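# Lift three sand cores from mould onto plywood boards

## Task

Remove three sand cores from the mould: the long core with the rounded nose, plus the two upright bladed cores standing in the mould half on the robot's right side. Set all three down on the plywood boards next to the mould and release them. The remaining two cores must stay upright in the mould.

## Robot and tools

Robot: two 6-joint arms, left_arm and right_arm, each with a parallel gripper. Per arm the joint order is always waist, shoulder, elbow, wrist pitch, wrist yaw, wrist roll; the gripper opening follows as a seventh value.

Frames: the scene frame has its origin on the table surface, halfway between the nominal arm bases, with +x pointing out over the table, +z up, and left_arm on the +y side (arm names do not match image sides). Calibrated bases in the scene frame: left_arm at (+0.031, +0.345, 0) m with quat_wxyz (+1.000, 0, 0, +0.008); right_arm at (+0.030, -0.335, 0) m with quat_wxyz (+1.000, 0, 0, -0.014). Each arm reports its hand pose (end_effector_position in metres, end_effector_quat_wxyz) in its own base frame; these may be off by a few cm, more when stretched out. The fingers point along the gripper's +z and close along its y; the reported position is the point between the pads, roughly 1 cm short of the fingertips. Cameras: cam_left_wrist and cam_right_wrist, both 896x504.

execute_actions(actions, cameras): actions is a list of actions; each action is a list of 1 to 15 rows, each row lasting one 1/30 s step; if fewer than 15 rows are given, the last row repeats to fill the action. Every row has exactly 14 numbers in [-1, 1] covering both arms even if one stays still: left waist, shoulder, elbow, wrist pitch, wrist yaw, wrist roll, left opening, then the same seven for right_arm. The six joint values are offsets (not poses), measured from the Joint targets as they were when that action began, not from the previous row; resending an offset in a later action moves further. Scale: 1.0 equals 2.224 rad for waist, shoulder and elbow, and 8.485 rad for the three wrist joints. The opening is absolute: +1 fully open, -1 closed. Stated joint ranges (rad): waist -2.618 to 3.054, shoulder 0 to 3.142, elbow 0 to 3.142, wrist pitch and wrist yaw -1.571 to 1.571, wrist roll -2.094 to 2.094. Asking for more than 0.059 rad beyond a range gets the action rejected for both arms; a malformed action, or a first action failing this test, rejects the whole call. An empty list just reports state and images. cameras: list of names; omitted, null or ["all"] gives all, [] gives none, an unknown name invalidates the call.

move(target, speed, blend, opening_speed, blocking, cameras): target is one 14-number row laid out as above, or a list of up to 15 such rows, all offsets counted from the same starting Joint targets (not chained), sharing at most 10 s. Joints travel in a coordinated way, so the hand follows a curve; there is no obstacle avoidance. speed: rad/s for the joint with the longest travel, 0.01 to 12.57, default 0.5, one value or one per target. blend: rad, how closely intermediate targets are passed (0 stops at each). opening_speed: opening change per second on the -1..+1 scale, at least 0.2; use a low value to close gently. blocking=false returns after about 0.5 s while motion continues. The result adds a move: line such as done, off_target (at rest but a joint over 0.035 rad from target), moving, held or fault, plus limits=held if steps were withheld. done does not prove contact or a grasp.

wait(seconds 0 to 10): lets time pass holding the last commands. stop(): brakes a running move. zoom_image(camera, region): camera is cam_left_wrist or cam_right_wrist, region [x0, y0, x1, y1] in pixels from the top-left, at most 504x504, on the latest image of that camera. finished_scene(scene): pass the current scene number; it ends the scene irreversibly.

Result lines: Joint positions (rad, then finger-pad gap in m, 0.094 when fully open), Joint velocities ("within noise" when still), Joint targets (base for your next offsets), Tool commands (current gripper commands; send the same value again to keep a gripper unchanged, since 0 is itself a command), grip_measured (measured opening on the command scale; may read a bit wide when empty and narrower than the part when squeezing), grip_effort_nm (motor effort, negative closing, not a pad force), joint torques (positive toward larger angle; joints 1-3 wrap at ±28 N m), "joint sent to its limit", "joint command not followed" (clearance check altered targets), MOTOR HOT and OVER-TEMPERATURE FAULT.

Behaviour notes: joint speed is capped and targets can only lead measured angles by 0.339 rad (big joints) or 2.2 rad (wrist); very small turns may not start; large hand jumps over 200 mm get scaled back. Full grip force is about 50 to 64 N per pad; to release, command an opening well above grip_measured. To stop pushing against something, command targets back past the measured positions.

Avoid: dropping cores, releasing them while moving, fast impacts, hard pushes, knocking over the two cores that must stay, and anything leaving the table. Never let the arms or grippers collide or grip each other. Holding loads or stretching out for long heats motors; at 90 °C the arm folds and stops working. Loose objects may occasionally be nudged by outside disturbances.

Each tool is called after "Request:" in YAML: its name, and indented under it one key for each argument.

## Session

Request:
execute_actions:
  actions: []
  cameras: []

Scene clock: 0.00 s.
left_arm: end_effector_position=(+0.3493, -0.0518, +0.2095) grip_measured=+1.000 grip_effort_nm=n/a end_effector_quat_wxyz=(+0.534, -0.007, +0.815, -0.226) | right_arm: end_effector_position=(+0.3046, +0.0783, +0.1820) grip_measured=+1.000 grip_effort_nm=n/a end_effector_quat_wxyz=(+0.477, +0.034, +0.863, +0.162)
Joint positions: left_arm=[0.059 1.017 0.578 0.071 0.424 -0.25 0.094] | right_arm=[0.21 0.854 0.562 -0.224 -0.068 0.329 0.094]
Joint velocities: within noise
Joint torques (N m): no reading
Heat: left arm: 33 °C; right arm: 34 °C.
Joint targets: left_arm=[0.059 1.010 0.587 0.072 0.427 -0.248] | right_arm=[0.210 0.847 0.574 -0.220 -0.067 0.327]
Tool commands: left_gripper/opening=+1.0 right_gripper/opening=+1.0
No camera images: "cameras" was empty.

Request:
move:
  target: [-0.22,0.2307,0.4631,-0.1255,-0.0503,0.0292,0.4,0.072,0.4087,0.5814,-0.0931,0.0079,-0.0385,0.5]
  speed: 1.0

Scene clock: 5.47 s.
left_arm: end_effector_position=(+0.3603, -0.1643, +0.2666) grip_measured=+0.402 grip_effort_nm=-0.066 end_effector_quat_wxyz=(+0.318, +0.198, +0.924, -0.074) | right_arm: end_effector_position=(+0.4264, +0.1657, +0.2615) grip_measured=+0.503 grip_effort_nm=-0.129 end_effector_quat_wxyz=(+0.315, -0.170, +0.931, +0.063)
Joint positions: left_arm=[-0.426 1.508 1.591 -0.988 0.009 -0.007 0.066] | right_arm=[0.366 1.75 1.834 -1 -0.007 0.007 0.071]
Joint velocities: within noise
Joint torques (N m): left_arm=[-0.27 -4.44 7.45 1.58 -0.07 0.01] | right_arm=[0.4 -6.91 8.36 0.98 0.06 -0.08]
Heat: left arm: 34 °C; right arm: 35 °C.
Joint targets: left_arm=[-0.430 1.523 1.618 -0.993 0.000 0.000] | right_arm=[0.370 1.757 1.867 -1.010 0.000 0.000]
move: done

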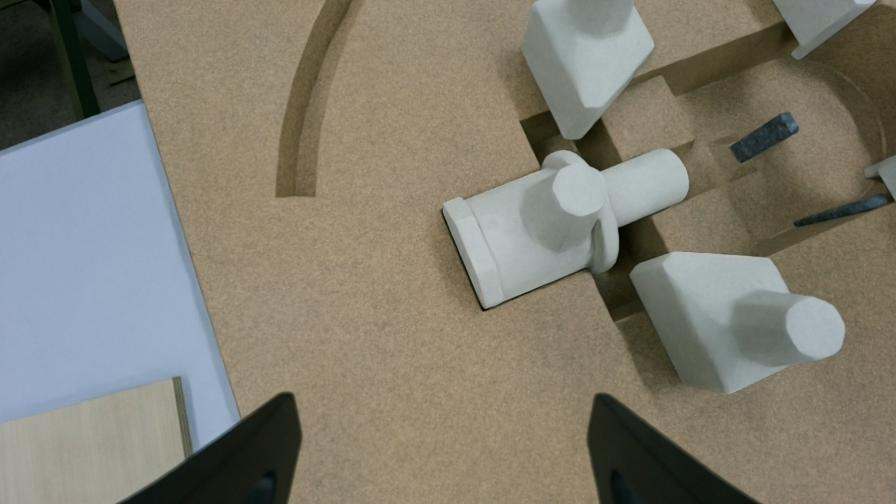

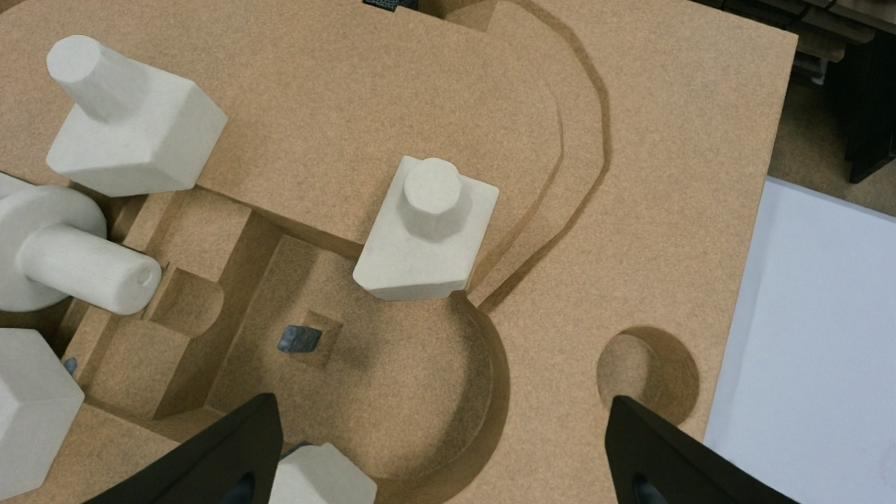

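Request:
move:
  target: [-0.054,0.2431,0.2669,-0.0301,0,0,0.4,0.045,0.0058,0.0018,-0.0343,0,0,0.5]
  speed: 0.5

Scene clock: 16.67 s.
left_arm: end_effector_position=(+0.4166, -0.2529, +0.2245) grip_measured=+0.402 grip_effort_nm=-0.061 end_effector_quat_wxyz=(+0.222, +0.259, +0.938, -0.067) | right_arm: end_effector_position=(+0.3540, +0.1796, +0.2251) grip_measured=+0.503 grip_effort_nm=-0.129 end_effector_quat_wxyz=(+0.175, -0.224, +0.958, +0.045)
Joint positions: left_arm=[-0.545 2.047 2.186 -1.242 0.008 -0.007 0.066] | right_arm=[0.464 1.759 1.839 -1.288 -0.006 0.006 0.071]
Joint velocities: within noise
Joint torques (N m): left_arm=[-0.38 -8.51 6.99 1.26 -0.05 0.01] | right_arm=[0.5 -6.37 7.87 0.59 0.04 -0.11]
Heat: left arm: 36 °C; right arm: 35 °C.
Joint targets: left_arm=[-0.550 2.063 2.211 -1.248 0.000 -0.001] | right_arm=[0.470 1.770 1.871 -1.301 0.000 0.000]
move: done

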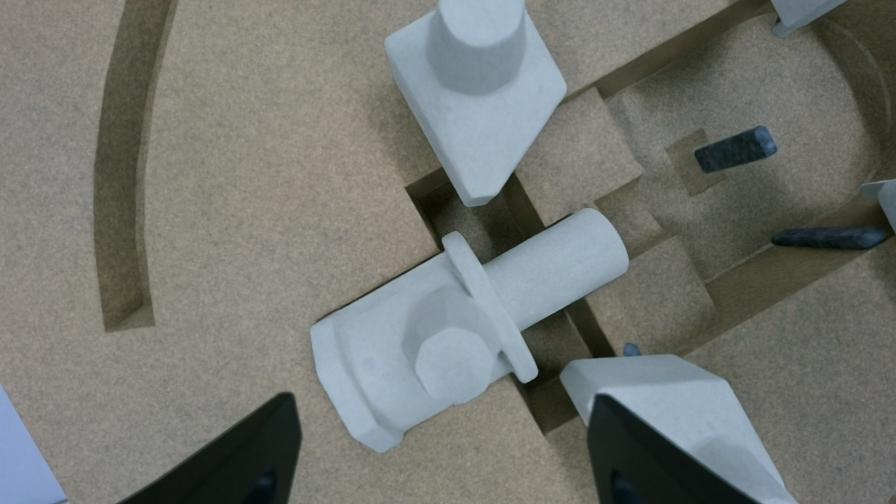

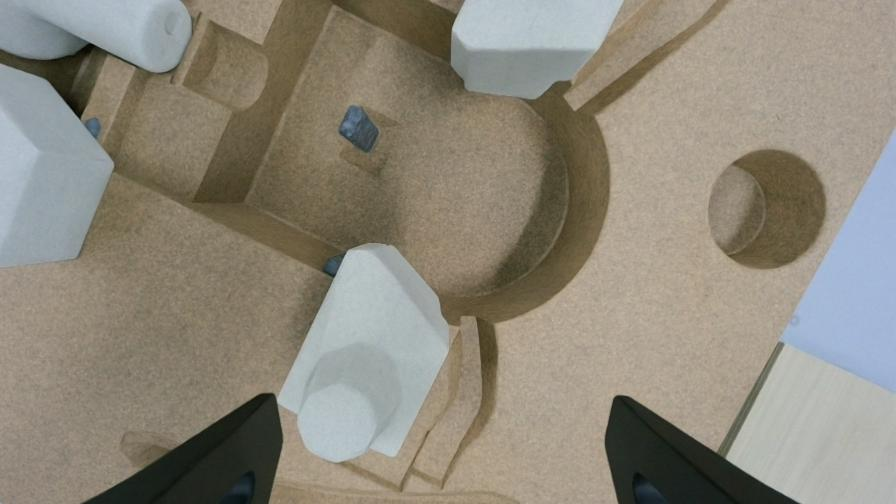

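Request:
move:
  target:
    - [-0.002,0,0,0,0,0,0.4,0.0346,-0.0333,-0.0391,0.0015,0,0,0.5]
    - [-0.002,-0.0378,-0.1461,0.0319,0,0,0.4,0.0346,-0.0694,-0.1862,0.0342,0,0,0.5]
    - [-0.002,-0.0378,-0.1461,0.0319,0,0,-0.5,0.0346,-0.0694,-0.1862,0.0342,0,0,-0.6]
  speed: [0.3,0.25,0.25]
  opening_speed: 0.8

Scene clock: 34.27 s.
left_arm: end_effector_position=(+0.4213, -0.2588, +0.1589) grip_measured=-0.318 grip_effort_nm=-1.004 end_effector_quat_wxyz=(+0.212, +0.263, +0.939, -0.065) | right_arm: end_effector_position=(+0.3222, +0.2009, +0.1637) grip_measured=-0.377 grip_effort_nm=-1.004 end_effector_quat_wxyz=(+0.170, -0.265, +0.948, +0.056)
Joint positions: left_arm=[-0.55 2.027 1.895 -0.992 0.009 -0.006 0.032] | right_arm=[0.548 1.649 1.466 -1.029 -0.016 0.005 0.029]
Joint velocities: within noise
Joint torques (N m): left_arm=[-0.31 -13.41 4.4 1.42 -0.08 0.01] | right_arm=[-0.06 -9.29 4.97 0.83 0.13 -0.1]
Heat: left arm: 39 °C; right arm: 34 °C.
Joint targets: left_arm=[-0.555 1.979 1.886 -0.978 0.000 -0.001] | right_arm=[0.547 1.615 1.457 -1.011 0.000 0.000]
move: off_target (left_arm); target 3's new numbers were sent with left_arm's shoulder 0.048 rad from that target; left_arm: the shoulder is farthest, 0.048 rad from its target

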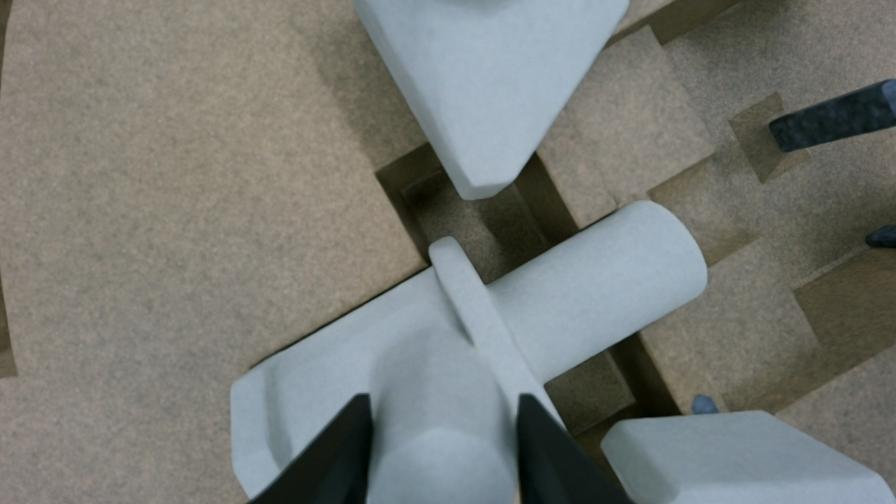

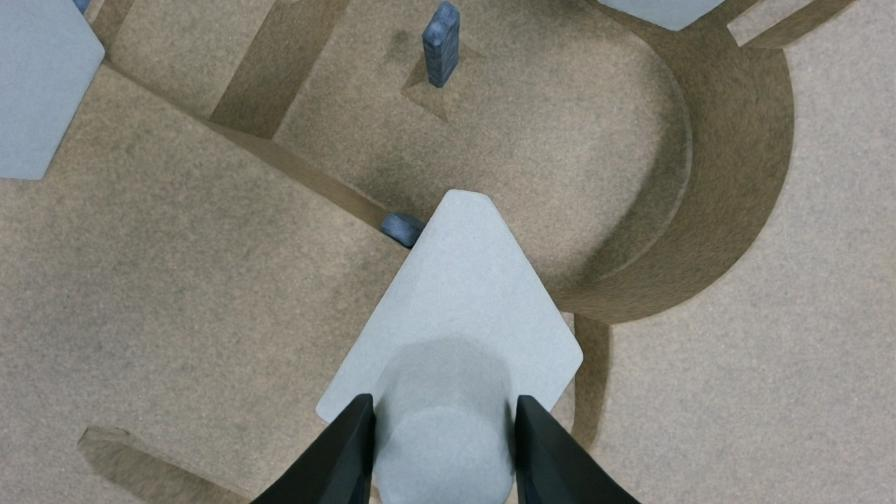

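Request:
move:
  target:
    - [0,0.0634,0.2131,-0.0332,0,0,-0.5,0,0.0472,0.1992,-0.0364,0,0,-0.6]
    - [0.1147,-0.031,0.0769,-0.004,0,0,-0.5,-0.2235,-0.1853,-0.1588,0.0685,0,-0.0295,-0.6]
    - [0.2945,-0.2347,-0.187,0.023,0,0,-0.5,-0.4483,-0.218,-0.479,0.1827,0,-0.0566,-0.6]
    - [0.4317,-0.3291,-0.3534,0.0328,0,0,-0.5,-0.4483,-0.218,-0.479,0.1827,0,-0.0566,-0.6]
  speed: [0.3,0.7,0.7,0.5]
  blend: [0.02,0.1,0.1,0]

Scene clock: 52.87 s.
left_arm: end_effector_position=(+0.3074, +0.1325, +0.1679) grip_measured=-0.319 grip_effort_nm=-1.004 end_effector_quat_wxyz=(+0.271, -0.191, +0.942, +0.057) | right_arm: end_effector_position=(+0.3270, -0.1554, +0.1361) grip_measured=-0.380 grip_effort_nm=-1.004 end_effector_quat_wxyz=(+0.499, -0.012, +0.830, -0.249)
Joint positions: left_arm=[0.402 1.304 1.084 -0.79 -0.004 0.003 0.032] | right_arm=[-0.444 1.169 0.38 0.401 0.005 -0.476 0.029]
Joint velocities: within noise
Joint torques (N m): left_arm=[0.29 -8.39 6.71 2.45 0.08 -0.1] | right_arm=[-0.53 -5.98 6.65 2.81 -0.07 -0.09]
Heat: left arm: 48 °C; right arm: 37 °C.
Joint targets: left_arm=[0.406 1.247 1.100 -0.699 0.000 -0.001] | right_arm=[-0.450 1.130 0.392 0.540 0.000 -0.480]
move: off_target (left_arm, right_arm); left_arm: the wrist pitch is farthest, 0.090 rad from its target; right_arm: the wrist pitch is farthest, 0.138 rad from its target

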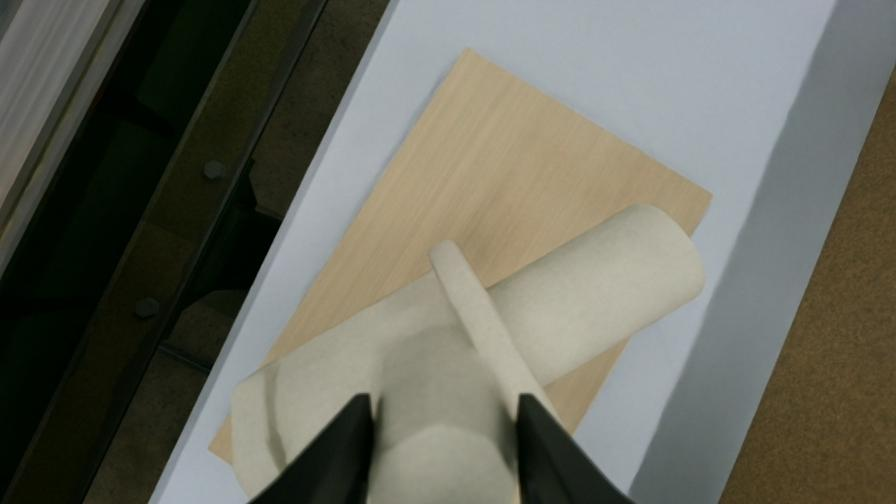

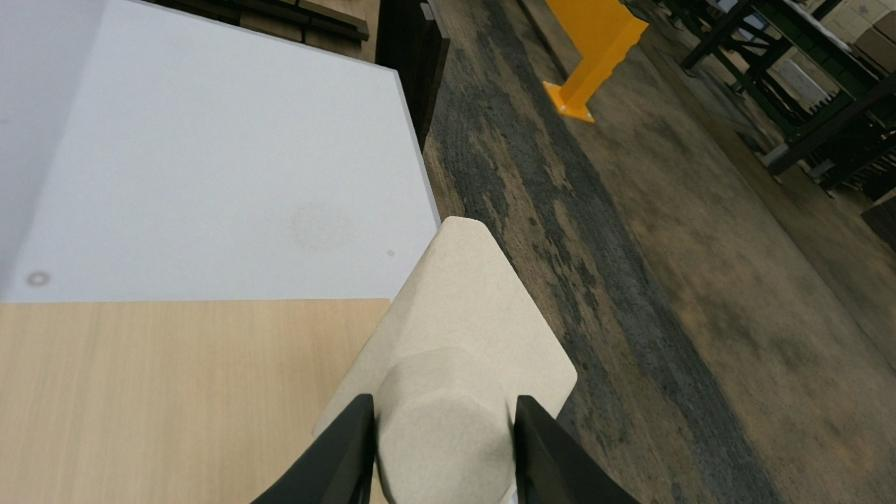

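Request:
move:
  target:
    - [0,0.0004,-0.103,0.0286,0,0,-0.5,0.018,0.0585,-0.036,0.0247,0,0,-0.6]
    - [0,0.0004,-0.105,0.0286,0,0,-0.26,0.018,0.0585,-0.036,0.0247,0,0,-0.6]
    - [0,0.0004,-0.105,0.0286,0,0,0.1,0.018,0.0585,-0.036,0.0247,0,0,-0.6]
  speed: [0.13,0.15,0.15]
  opening_speed: 0.5

Scene clock: 69.20 s.
left_arm: end_effector_position=(+0.3198, +0.1379, +0.1361) grip_measured=+0.098 grip_effort_nm=0.129 end_effector_quat_wxyz=(+0.329, -0.187, +0.923, +0.069) | right_arm: end_effector_position=(+0.3318, -0.1469, +0.1153) grip_measured=-0.380 grip_effort_nm=-1.004 end_effector_quat_wxyz=(+0.512, -0.024, +0.822, -0.248)
Joint positions: left_arm=[0.402 1.273 0.863 -0.476 -0.004 0.003 0.052] | right_arm=[-0.417 1.27 0.303 0.607 0.005 -0.478 0.029]
Joint velocities: within noise
Joint torques (N m): left_arm=[0.31 -5.65 5.61 1.87 0.06 -0.1] | right_arm=[0.66 -3.84 5.9 2.85 -0.06 -0.06]
Heat: left arm: 42 °C; right arm: 46 °C.
Joint targets: left_arm=[0.406 1.248 0.867 -0.456 0.000 -0.001] | right_arm=[-0.410 1.260 0.312 0.749 0.000 -0.480]
move: off_target (right_arm); target 2's new numbers were sent with left_arm's wrist pitch 0.075 rad from that target; target 3's new numbers were sent with left_arm's wrist pitch 0.067 rad from that target; right_arm: the wrist pitch is farthest, 0.142 rad from its target

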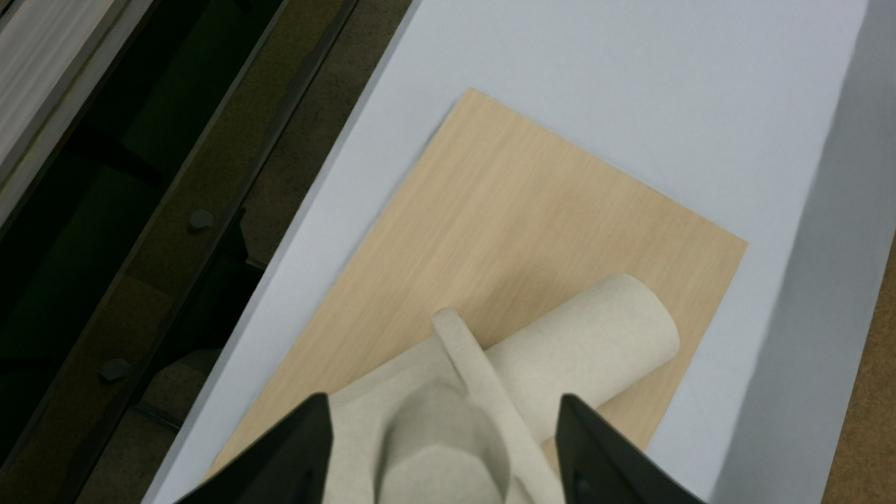

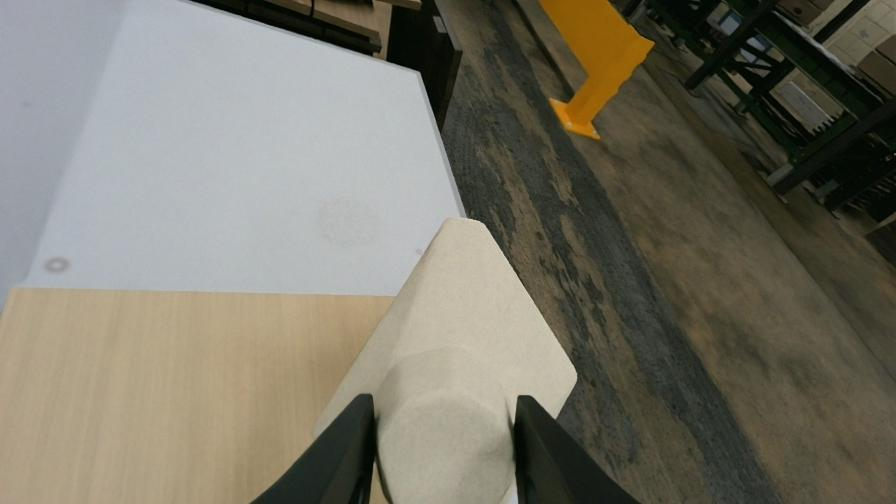

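Request:
move:
  target:
    - [0,0.015,0.109,-0.03,0,0,0.1,0.027,0,0,0,0,0,-0.6]
    - [0,0.03,0.218,-0.06,0,0,0.1,0.027,0.0243,-0.0135,0.0099,0,0,-0.6]
  speed: 0.25
  cameras: ["cam_right_wrist"]

Scene clock: 76.40 s.
left_arm: end_effector_position=(+0.3128, +0.1349, +0.2384) grip_measured=+0.098 grip_effort_nm=0.125 end_effector_quat_wxyz=(+0.304, -0.189, +0.931, +0.064) | right_arm: end_effector_position=(+0.3393, -0.1264, +0.1046) grip_measured=-0.380 grip_effort_nm=-0.999 end_effector_quat_wxyz=(+0.520, -0.049, +0.821, -0.233)
Joint positions: left_arm=[0.402 1.304 1.327 -0.961 -0.004 0.003 0.052] | right_arm=[-0.357 1.323 0.274 0.691 0.005 -0.479 0.029]
Joint velocities: within noise
Joint torques (N m): left_arm=[0.35 -3.06 7.49 1.55 0.06 -0.11] | right_arm=[0.64 -3.93 5.55 2.84 -0.06 -0.06]
Heat: left arm: 40 °C; right arm: 48 °C.
Joint targets: left_arm=[0.406 1.315 1.352 -0.965 0.000 -0.001] | right_arm=[-0.350 1.314 0.282 0.833 0.000 -0.480]
move: off_target (right_arm); right_arm: the wrist pitch is farthest, 0.142 rad from its target
Images, in order (width x height): cam_right_wrist 896x504.

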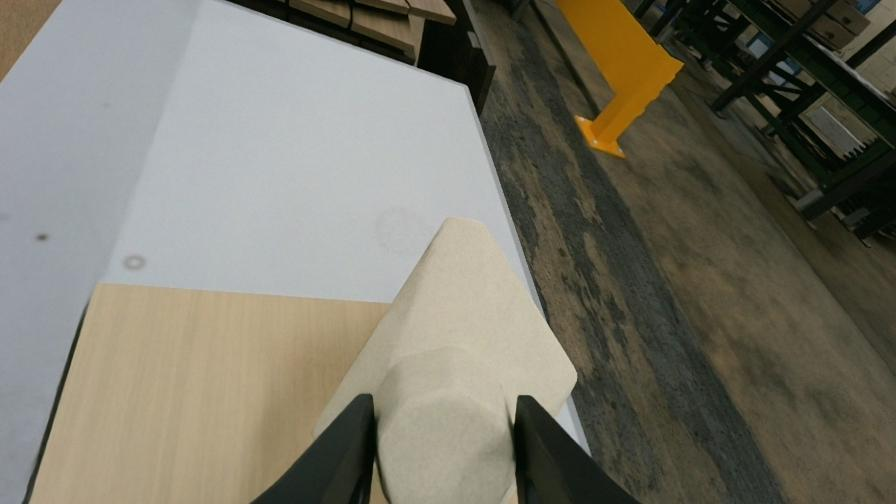

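Request:
move:
  target: [0,0,0,0,0,0,0.1,0,0.0405,-0.0225,0.0165,0,0,-0.6]
  speed: 0.12
  cameras: ["cam_right_wrist"]

Scene clock: 80.87 s.
left_arm: end_effector_position=(+0.3126, +0.1348, +0.2382) grip_measured=+0.098 grip_effort_nm=0.125 end_effector_quat_wxyz=(+0.304, -0.189, +0.932, +0.064) | right_arm: end_effector_position=(+0.3397, -0.1265, +0.0984) grip_measured=-0.380 grip_effort_nm=-1.009 end_effector_quat_wxyz=(+0.536, -0.048, +0.808, -0.240)
Joint positions: left_arm=[0.402 1.304 1.327 -0.962 -0.004 0.003 0.052] | right_arm=[-0.357 1.408 0.229 0.863 0.005 -0.48 0.029]
Joint velocities: within noise
Joint torques (N m): left_arm=[0.34 -3.04 7.34 1.54 0.06 -0.1] | right_arm=[0.64 -3.69 4.7 2.59 -0.06 -0.03]
Heat: left arm: 38 °C; right arm: 49 °C.
Joint targets: left_arm=[0.406 1.315 1.352 -0.966 0.000 -0.001] | right_arm=[-0.350 1.404 0.231 0.973 0.000 -0.480]
move: off_target (right_arm); right_arm: the wrist pitch is farthest, 0.110 rad from its target
Images, in order (width x height): cam_right_wrist 896x504.

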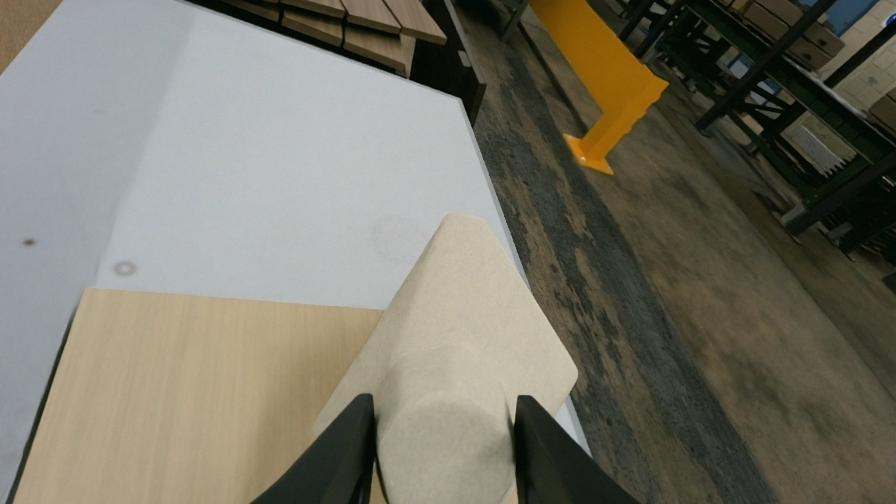

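Request:
move:
  target:
    - [0,0,0,0,0,0,0.1,0,0,0,0,0,0,-0.33]
    - [0,0,0,0,0,0,0.1,0,-0.0796,-0.0081,-0.04,0,0,-0.33]
    - [0,0,0,0,0,0,0.1,0,-0.0782,-0.004,-0.0616,0,0,-0.33]
  speed: [0.2,0.22,0.22]
  opening_speed: 0.4
  cameras: ["cam_right_wrist"]

Scene clock: 91.13 s.
left_arm: end_effector_position=(+0.3126, +0.1348, +0.2382) grip_measured=+0.098 grip_effort_nm=0.134 end_effector_quat_wxyz=(+0.304, -0.189, +0.932, +0.064) | right_arm: end_effector_position=(+0.3061, -0.1187, +0.0664) grip_measured=-0.330 grip_effort_nm=0.027 end_effector_quat_wxyz=(+0.449, -0.053, +0.865, -0.218)
Joint positions: left_arm=[0.402 1.304 1.327 -0.962 -0.004 0.003 0.052] | right_arm=[-0.357 1.238 0.22 0.492 0.03 -0.496 0.031]
Joint velocities: within noise
Joint torques (N m): left_arm=[0.28 -3.1 7.35 1.53 0.08 -0.12] | right_arm=[0.62 -3.11 5.18 1.1 -0.29 0.14]
Heat: left arm: 38 °C; right arm: 49 °C.
Joint targets: left_arm=[0.406 1.315 1.352 -0.966 0.000 -0.001] | right_arm=[-0.350 1.231 0.223 0.450 0.000 -0.480]
move: off_target (right_arm); right_arm: the wrist pitch is farthest, 0.041 rad from its target
Images, in order (width x height): cam_right_wrist 896x504.

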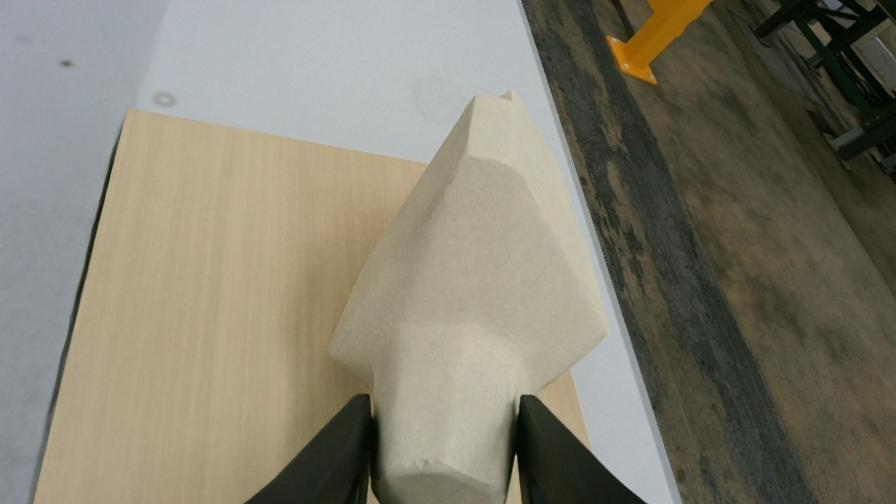

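Request:
move:
  target:
    - [0,0,0,0,0,0,0.1,0,0.0243,-0.0081,0,0,0,-0.33]
    - [0,0,0,0,0,0,0.1,0,0.0243,-0.0081,0,0,0,0.15]
    - [0,0,0,0,0,0,0.1,0,-0.297,0.0121,-0.086,0,0,0.15]
    - [0,0,0,0,0,0,0.1,0,-0.0827,0.4099,-0.1577,0,0.0566,0.15]
  speed: [0.15,0.2,0.4,0.8]
  blend: [0,0,0.05,0]
  opening_speed: 0.5
  cameras: ["cam_right_wrist"]

Scene clock: 107.00 s.
left_arm: end_effector_position=(+0.3126, +0.1348, +0.2382) grip_measured=+0.098 grip_effort_nm=0.129 end_effector_quat_wxyz=(+0.304, -0.189, +0.932, +0.064) | right_arm: end_effector_position=(+0.2789, -0.1044, +0.2410) grip_measured=+0.147 grip_effort_nm=0.183 end_effector_quat_wxyz=(+0.362, +0.163, +0.915, -0.070)
Joint positions: left_arm=[0.402 1.304 1.327 -0.962 -0.004 0.003 0.052] | right_arm=[-0.357 1.042 1.105 -0.879 0.008 -0.007 0.054]
Joint velocities: within noise
Joint torques (N m): left_arm=[0.31 -3.1 7.41 1.54 0.07 -0.1] | right_arm=[0.61 -1.55 8.17 1.15 -0.08 0.01]
Heat: left arm: 39 °C; right arm: 44 °C.
Joint targets: left_arm=[0.406 1.315 1.352 -0.965 0.000 -0.001] | right_arm=[-0.350 1.046 1.135 -0.888 0.000 0.000]
move: done; target 2's new numbers were sent with right_arm's wrist yaw 0.038 rad from that target
Images, in order (width x height): cam_right_wrist 896x504.

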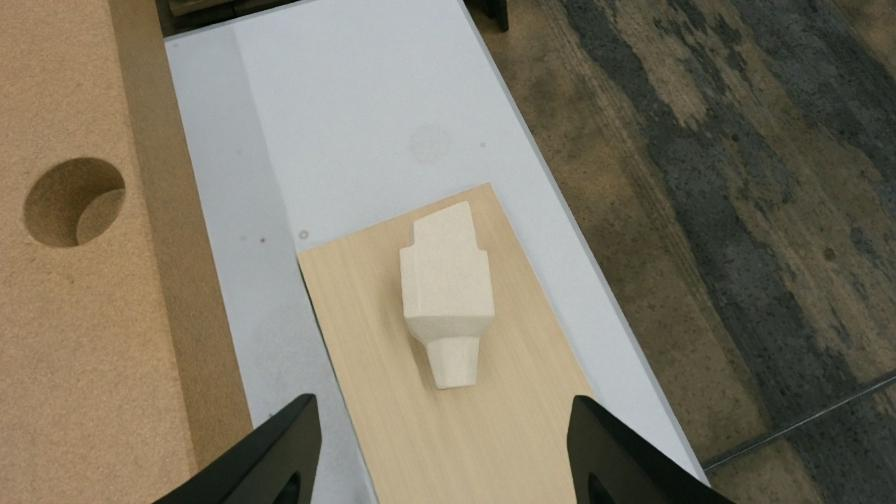

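Request:
move:
  target:
    - [0,0,0,0,0,0,0.1,0.326,0.5063,0.5238,-0.0225,0,0,0.5]
    - [0,0,0,0,0,0,0.1,0.326,0.4595,0.3579,0.0124,0,0,0.5]
    - [0,0,0,0,0,0,0.1,0.326,0.4595,0.3579,0.0124,0,0,-0.6]
  speed: [0.9,0.28,0.3]
  opening_speed: 0.8
  cameras: ["cam_right_wrist"]

Scene clock: 125.80 s.
left_arm: end_effector_position=(+0.3126, +0.1348, +0.2382) grip_measured=+0.098 grip_effort_nm=0.125 end_effector_quat_wxyz=(+0.304, -0.189, +0.932, +0.064) | right_arm: end_effector_position=(+0.5074, +0.2044, +0.1563) grip_measured=-0.251 grip_effort_nm=-1.004 end_effector_quat_wxyz=(+0.288, -0.182, +0.938, +0.056)
Joint positions: left_arm=[0.402 1.304 1.327 -0.962 -0.004 0.003 0.052] | right_arm=[0.381 2.112 1.94 -0.802 -0.001 -0.002 0.035]
Joint velocities: within noise
Joint torques (N m): left_arm=[0.28 -3.17 7.47 1.53 0.08 -0.11] | right_arm=[-0.47 -13.93 5.24 1.18 0 -0.01]
Heat: left arm: 39 °C; right arm: 42 °C.
Joint targets: left_arm=[0.406 1.315 1.352 -0.965 0.000 -0.001] | right_arm=[0.375 2.069 1.930 -0.782 0.000 0.000]
move: off_target (right_arm); target 3's new numbers were sent with right_arm's shoulder 0.045 rad from that target; right_arm: the shoulder is farthest, 0.044 rad from its target
Images, in order (width x height): cam_right_wrist 896x504.

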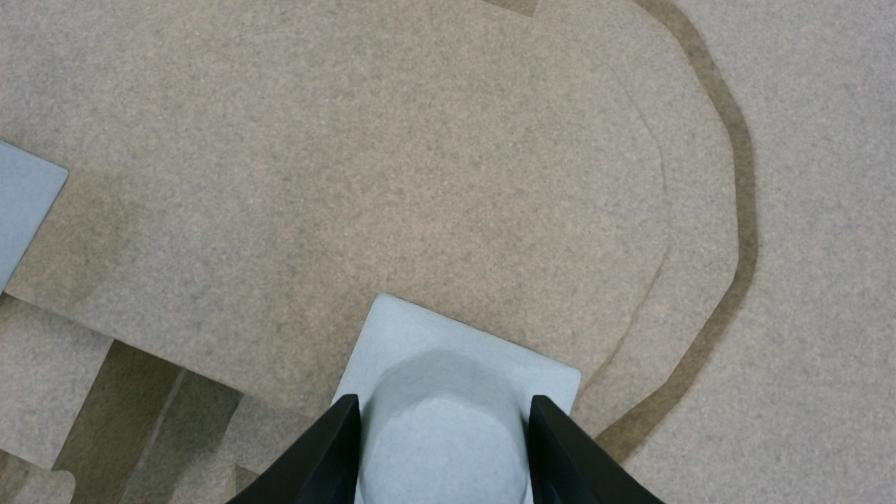

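Request:
move:
  target:
    - [0,0,0,0,0,0,0.1,0,0.0454,0.1799,-0.0328,0,0,-0.6]
    - [0,0,0,0,0,0,0.1,-0.2428,-0.3207,-0.31,0.0468,0,-0.0236,-0.6]
    - [0,0,0,0,0,0,0.1,-0.2428,-0.4222,-0.6835,0.1629,0,-0.0424,-0.6]
  speed: [0.3,0.6,0.6]
  blend: [0.02,0.08,0]
  cameras: ["cam_right_wrist"]

Scene clock: 141.00 s.
left_arm: end_effector_position=(+0.3126, +0.1348, +0.2382) grip_measured=+0.098 grip_effort_nm=0.125 end_effector_quat_wxyz=(+0.304, -0.189, +0.932, +0.064) | right_arm: end_effector_position=(+0.3686, -0.0585, +0.1655) grip_measured=-0.254 grip_effort_nm=-1.004 end_effector_quat_wxyz=(+0.580, -0.079, +0.796, -0.154)
Joint positions: left_arm=[0.402 1.304 1.327 -0.962 -0.004 0.003 0.052] | right_arm=[-0.16 1.167 0.401 0.483 0.001 -0.358 0.035]
Joint velocities: within noise
Joint torques (N m): left_arm=[0.29 -3.17 7.49 1.54 0.06 -0.1] | right_arm=[-0.46 -6 6.45 2.67 -0.02 -0.03]
Heat: left arm: 39 °C; right arm: 44 °C.
Joint targets: left_arm=[0.406 1.315 1.352 -0.965 0.000 -0.001] | right_arm=[-0.165 1.129 0.410 0.600 0.000 -0.359]
move: off_target (right_arm); right_arm: the wrist pitch is farthest, 0.117 rad from its target
Images, in order (width x height): cam_right_wrist 896x504.

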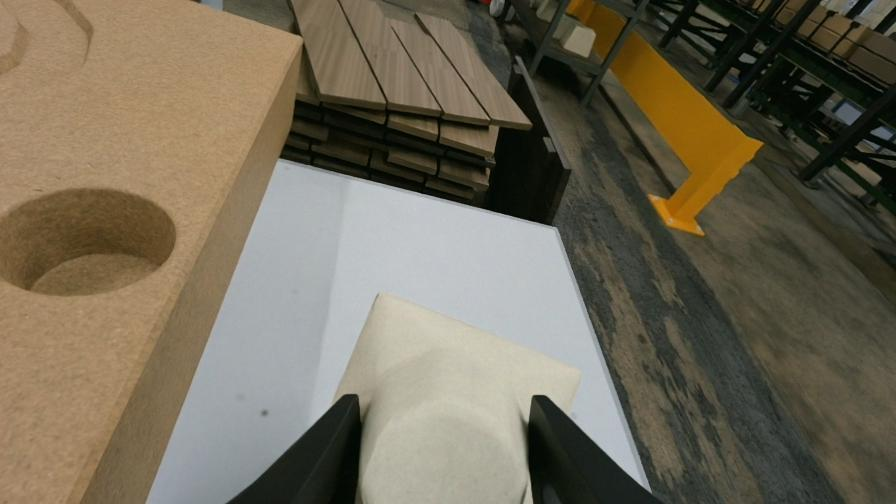

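Request:
move:
  target:
    - [0,0,0,0,0,0,0.1,0,0.0058,-0.0637,0.0118,0,0,-0.6]
    - [0,0,0,0,0,0,0.1,0,0.0764,-0.0965,0.0385,0,0,-0.6]
  speed: [0.25,0.14]
  blend: [0.02,0]
  cameras: ["cam_right_wrist"]

Scene clock: 148.97 s.
left_arm: end_effector_position=(+0.3126, +0.1348, +0.2382) grip_measured=+0.098 grip_effort_nm=0.129 end_effector_quat_wxyz=(+0.304, -0.189, +0.932, +0.064) | right_arm: end_effector_position=(+0.3470, -0.0550, +0.1102) grip_measured=-0.254 grip_effort_nm=-1.009 end_effector_quat_wxyz=(+0.578, -0.080, +0.797, -0.154)
Joint positions: left_arm=[0.402 1.304 1.327 -0.962 -0.004 0.003 0.052] | right_arm=[-0.16 1.303 0.194 0.822 0.001 -0.361 0.035]
Joint velocities: within noise
Joint torques (N m): left_arm=[0.25 -3.14 7.41 1.52 0.08 -0.11] | right_arm=[-0.46 -3.1 4.78 2.52 -0.02 -0.03]
Heat: left arm: 39 °C; right arm: 47 °C.
Joint targets: left_arm=[0.406 1.315 1.352 -0.965 0.000 -0.001] | right_arm=[-0.165 1.299 0.195 0.926 0.000 -0.360]
move: off_target (right_arm); right_arm: the wrist pitch is farthest, 0.105 rad from its target
Images, in order (width x height): cam_right_wrist 896x504.

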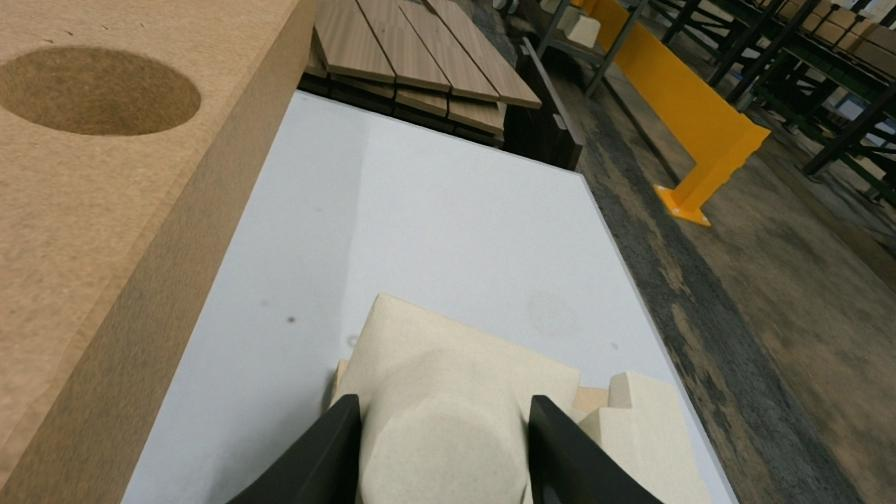

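Request:
move:
  target: [0,0,0,0,0,0,0.1,0,0.0315,-0.0135,0.0118,0,0,-0.6]
  speed: 0.12
  cameras: []

Scene clock: 152.90 s.
left_arm: end_effector_position=(+0.3126, +0.1348, +0.2382) grip_measured=+0.098 grip_effort_nm=0.115 end_effector_quat_wxyz=(+0.304, -0.189, +0.932, +0.064) | right_arm: end_effector_position=(+0.3480, -0.0552, +0.1089) grip_measured=-0.254 grip_effort_nm=-1.004 end_effector_quat_wxyz=(+0.592, -0.079, +0.786, -0.158)
Joint positions: left_arm=[0.402 1.304 1.327 -0.963 -0.004 0.003 0.052] | right_arm=[-0.16 1.368 0.168 0.95 0.001 -0.361 0.035]
Joint velocities: within noise
Joint torques (N m): left_arm=[0.27 -3 7.41 1.54 0.07 -0.1] | right_arm=[-0.47 -2.97 4.19 2.23 -0.01 -0.02]
Heat: left arm: 39 °C; right arm: 49 °C.
Joint targets: left_arm=[0.406 1.315 1.352 -0.966 0.000 -0.001] | right_arm=[-0.165 1.369 0.165 1.026 0.000 -0.360]
move: off_target (right_arm); right_arm: the wrist pitch is farthest, 0.076 rad from its target
No camera images: "cameras" was empty.

Request:
move:
  target:
    - [0,0,0,0,0,0,0.1,0,0,0,0,0,0,-0.205]
    - [0,0,0,0,0,0,0.1,0,-0.067,0.0225,-0.0431,0,0,-0.205]
    - [0,0,0,0,0,0,0.1,0,-0.0625,0.0256,-0.0679,0,0,-0.205]
    - [0,0,0,0,0,0,0.1,0,-0.0715,0.018,-0.0744,0,0,-0.205]
  speed: [0.2,0.22,0.22,0.15]
  blend: [0,0.03,0.02,0]
  opening_speed: 0.4
  cameras: ["cam_right_wrist"]

Scene clock: 163.63 s.
left_arm: end_effector_position=(+0.3126, +0.1348, +0.2382) grip_measured=+0.098 grip_effort_nm=0.125 end_effector_quat_wxyz=(+0.304, -0.189, +0.932, +0.064) | right_arm: end_effector_position=(+0.3357, -0.0546, +0.0998) grip_measured=-0.205 grip_effort_nm=0.012 end_effector_quat_wxyz=(+0.532, -0.082, +0.830, -0.146)
Joint positions: left_arm=[0.402 1.304 1.327 -0.963 -0.004 0.003 0.052] | right_arm=[-0.16 1.191 0.228 0.562 0.008 -0.361 0.037]
Joint velocities: within noise
Joint torques (N m): left_arm=[0.31 -3.1 7.34 1.52 0.07 -0.12] | right_arm=[-0.44 -0.91 3.59 -0.01 -0.09 -0.02]
Heat: left arm: 39 °C; right arm: 47 °C.
Joint targets: left_arm=[0.406 1.315 1.352 -0.966 0.000 -0.001] | right_arm=[-0.165 1.211 0.206 0.395 0.000 -0.359]
move: off_target (right_arm); right_arm: the wrist pitch is farthest, 0.167 rad from its target
Images, in order (width x height): cam_right_wrist 896x504.

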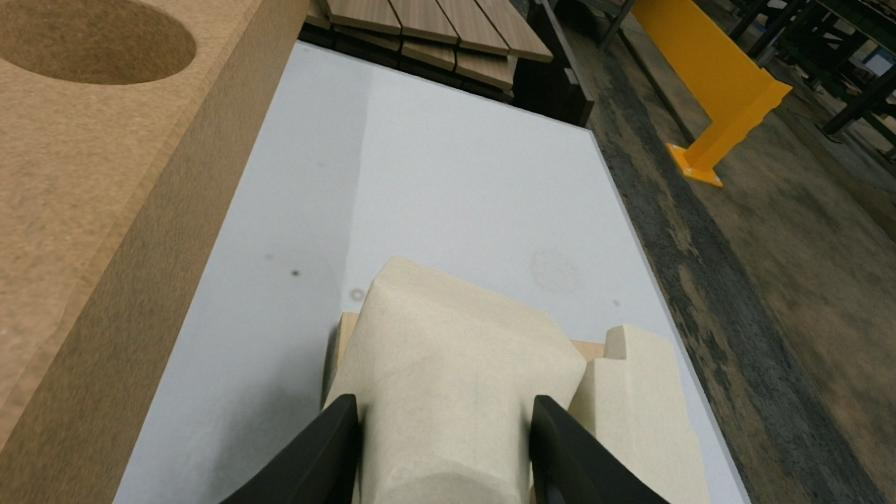

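Request:
move:
  target:
    - [0,0,0,0,0,0,0.1,0,-0.009,0.01,0.0195,0,0,-0.205]
    - [0,0,0,0,0,0,0.1,0,-0.009,0.01,0.0195,0,0,-0.6]
    - [0,0,0,0,0,0,0.1,0,-0.009,0.0764,0.0189,0,0,-0.6]
    - [0,0,0,0,0,0,0.1,0.0247,-0.009,0.0764,0.0189,0,0,-0.6]
  speed: [0.2,0.2,0.2,0.25]
  opening_speed: 0.6
  cameras: ["cam_right_wrist"]

Scene clock: 186.07 s.
left_arm: end_effector_position=(+0.3126, +0.1348, +0.2382) grip_measured=+0.098 grip_effort_nm=0.134 end_effector_quat_wxyz=(+0.304, -0.189, +0.932, +0.064) | right_arm: end_effector_position=(+0.3540, -0.0407, +0.1188) grip_measured=-0.255 grip_effort_nm=-1.009 end_effector_quat_wxyz=(+0.536, -0.101, +0.827, -0.132)
Joint positions: left_arm=[0.402 1.304 1.327 -0.963 -0.004 0.003 0.052] | right_arm=[-0.115 1.198 0.326 0.472 0.005 -0.361 0.035]
Joint velocities: within noise
Joint torques (N m): left_arm=[0.38 -3.03 7.45 1.54 0.08 -0.11] | right_arm=[0.49 -3.34 9.48 2.29 -0.06 -0.02]
Heat: left arm: 40 °C; right arm: 42 °C.
Joint targets: left_arm=[0.406 1.315 1.352 -0.966 0.000 -0.001] | right_arm=[-0.110 1.190 0.375 0.556 0.000 -0.359]
move: off_target (right_arm); right_arm: the wrist pitch is farthest, 0.084 rad from its target
Images, in order (width x height): cam_right_wrist 896x504.

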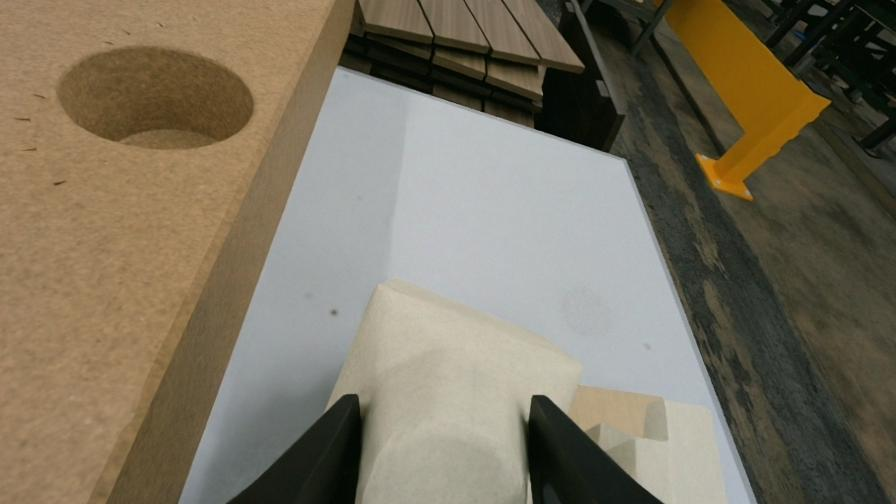

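Request:
move:
  target:
    - [0,0,0,0,0,0,0.1,0,0.0112,-0.063,0.0028,0,0,-0.6]
    - [0,0,0,0,0,0,0.1,0,0.0112,-0.063,0.0028,0,0,-0.2]
    - [0,0,0,0,0,0,0.1,0,0.018,-0.0688,-0.0125,0,0,-0.2]
    - [0,0,0,0,0,0,0.1,0,0.009,-0.0764,-0.019,0,0,-0.2]
  speed: [0.2,0.2,0.2,0.2]
  opening_speed: 0.6
  cameras: ["cam_right_wrist"]

Scene clock: 194.33 s.
left_arm: end_effector_position=(+0.3126, +0.1348, +0.2382) grip_measured=+0.098 grip_effort_nm=0.129 end_effector_quat_wxyz=(+0.304, -0.189, +0.932, +0.064) | right_arm: end_effector_position=(+0.3403, -0.0391, +0.1016) grip_measured=-0.201 grip_effort_nm=0.071 end_effector_quat_wxyz=(+0.534, -0.102, +0.829, -0.133)
Joint positions: left_arm=[0.402 1.304 1.327 -0.963 -0.004 0.003 0.052] | right_arm=[-0.115 1.194 0.243 0.547 0.005 -0.364 0.038]
Joint velocities: within noise
Joint torques (N m): left_arm=[0.4 -3.11 7.45 1.53 0.06 -0.09] | right_arm=[0.39 -1.25 2.48 0.13 -0.06 0]
Heat: left arm: 40 °C; right arm: 44 °C.
Joint targets: left_arm=[0.406 1.315 1.352 -0.966 0.000 -0.001] | right_arm=[-0.110 1.210 0.205 0.394 0.000 -0.360]
move: off_target (right_arm); right_arm: the wrist pitch is farthest, 0.152 rad from its target
Images, in order (width x height): cam_right_wrist 896x504.

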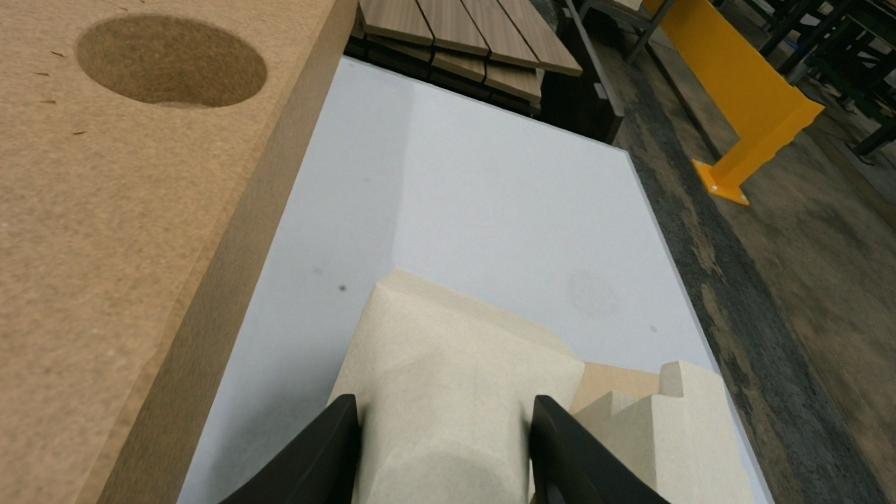

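Request:
move:
  target:
    - [0,0,0,0,0,0,0.1,0,-0.0495,0.0175,0.0107,0,0,-0.2]
    - [0,0,0,0,0,0,0.1,0,-0.0495,0.0175,0.0107,0,0,-0.26]
    - [0,0,0,0,0,0,0.1,0,-0.0405,0.0067,0.0078,0,0,-0.26]
    - [0,0,0,0,0,0,0.1,0,0,0,0,0,0,-0.26]
  speed: [0.2,0.2,0.2,0.2]
  opening_speed: 0.5
  cameras: ["cam_right_wrist"]

Scene clock: 206.00 s.
left_arm: end_effector_position=(+0.3126, +0.1348, +0.2382) grip_measured=+0.098 grip_effort_nm=0.125 end_effector_quat_wxyz=(+0.304, -0.189, +0.932, +0.064) | right_arm: end_effector_position=(+0.3380, -0.0381, +0.1019) grip_measured=-0.254 grip_effort_nm=-1.009 end_effector_quat_wxyz=(+0.534, -0.104, +0.829, -0.131)
Joint positions: left_arm=[0.402 1.304 1.327 -0.963 -0.004 0.003 0.052] | right_arm=[-0.115 1.178 0.237 0.535 0.001 -0.364 0.035]
Joint velocities: within noise
Joint torques (N m): left_arm=[0.34 -3.18 7.5 1.55 0.06 -0.11] | right_arm=[0.42 0.09 2.92 0.24 -0.02 0.01]
Heat: left arm: 40 °C; right arm: 42 °C.
Joint targets: left_arm=[0.406 1.315 1.352 -0.966 0.000 -0.001] | right_arm=[-0.110 1.210 0.205 0.394 0.000 -0.359]
move: off_target (right_arm); right_arm: the wrist pitch is farthest, 0.141 rad from its target
Images, in order (width x height): cam_right_wrist 896x504.

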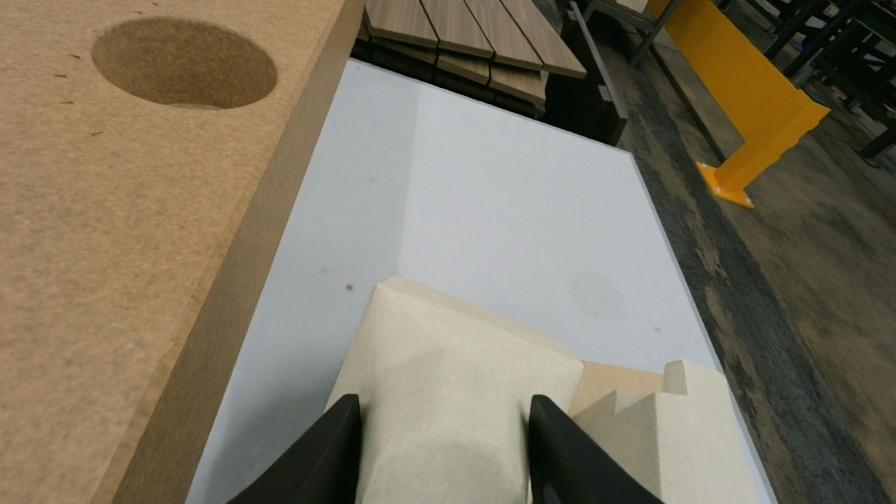

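Request:
move:
  target:
    - [0,0,0,0,0,0,0.1,-0.018,-0.0144,0.0652,0.0189,0,0.0423,-0.6]
    - [0,0,0,0,0,0,0.1,-0.018,-0.0045,0.0135,0.0219,0,0.0423,-0.6]
    - [0,0,0,0,0,0,0.1,-0.018,-0.0045,0.0135,0.0219,0,0.0423,-0.2]
    - [0,0,0,0,0,0,0.1,-0.018,-0.0585,0.0665,-0.0311,0,0.0423,-0.2]
    - [0,0,0,0,0,0,0.1,-0.018,-0.027,0.0922,-0.0511,0,0.0423,-0.2]
  speed: [0.35,0.25,0.25,0.35,0.3]
  blend: [0,0,0,0.03,0]
  opening_speed: 1.0
  cameras: ["cam_right_wrist"]

Scene clock: 239.83 s.
left_arm: end_effector_position=(+0.3126, +0.1348, +0.2382) grip_measured=+0.098 grip_effort_nm=0.125 end_effector_quat_wxyz=(+0.304, -0.189, +0.932, +0.064) | right_arm: end_effector_position=(+0.3004, -0.0445, +0.0558) grip_measured=-0.201 grip_effort_nm=0.061 end_effector_quat_wxyz=(+0.377, +0.065, +0.923, -0.034)
Joint positions: left_arm=[0.402 1.304 1.327 -0.963 -0.004 0.003 0.052] | right_arm=[-0.144 1.146 0.382 -0.03 0.01 -0.008 0.038]
Joint velocities: within noise
Joint torques (N m): left_arm=[0.35 -3.07 7.41 1.54 0.1 -0.1] | right_arm=[-0.49 -2.04 7.8 1.15 -0.11 0.05]
Heat: left arm: 40 °C; right arm: 40 °C.
Joint targets: left_arm=[0.406 1.315 1.352 -0.966 0.000 -0.001] | right_arm=[-0.150 1.151 0.410 -0.039 0.000 -0.001]
move: done
Images, in order (width x height): cam_right_wrist 896x504.

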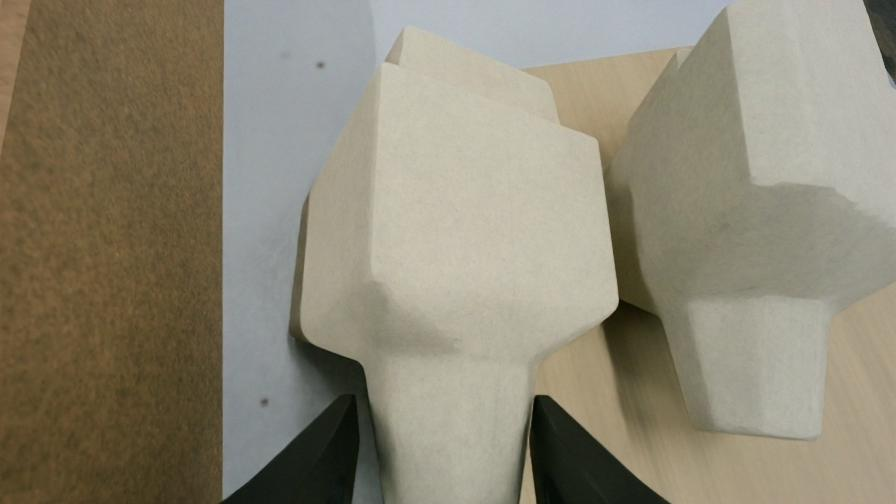

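Request:
move:
  target:
    - [0,0,0,0,0,0,0.1,0,0,-0.008,0,0,-0.03,-0.2]
    - [0,0,0,0,0,0,0.1,0,0,-0.008,0,0,-0.03,0.15]
    - [0,0,0,0,0,0,0.1,0,-0.12,0.12,-0.04,0,-0.03,0.15]
  speed: [0.4,0.4,0.5]
  opening_speed: 0.6
  cameras: ["cam_right_wrist"]

Scene clock: 248.30 s.
left_arm: end_effector_position=(+0.3126, +0.1348, +0.2382) grip_measured=+0.098 grip_effort_nm=0.125 end_effector_quat_wxyz=(+0.304, -0.189, +0.932, +0.064) | right_arm: end_effector_position=(+0.3061, -0.0453, +0.1811) grip_measured=+0.147 grip_effort_nm=0.183 end_effector_quat_wxyz=(+0.451, -0.045, +0.886, -0.095)
Joint positions: left_arm=[0.402 1.304 1.327 -0.963 -0.004 0.003 0.052] | right_arm=[-0.144 0.891 0.652 -0.374 0.01 -0.252 0.054]
Joint velocities: within noise
Joint torques (N m): left_arm=[0.31 -3.11 7.38 1.55 0.09 -0.11] | right_arm=[-0.49 -1.89 8.34 1.3 -0.11 -0.08]
Heat: left arm: 40 °C; right arm: 41 °C.
Joint targets: left_arm=[0.406 1.315 1.352 -0.966 0.000 -0.001] | right_arm=[-0.150 0.884 0.678 -0.378 0.000 -0.255]
move: done
Images, in order (width x height): cam_right_wrist 896x504.

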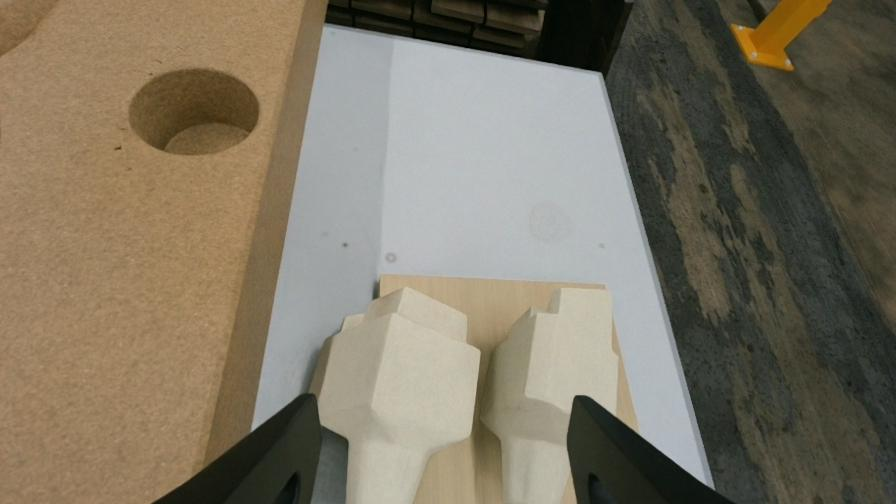

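Request:
finished_scene:
  scene: 2

The scene is finished: the task was done.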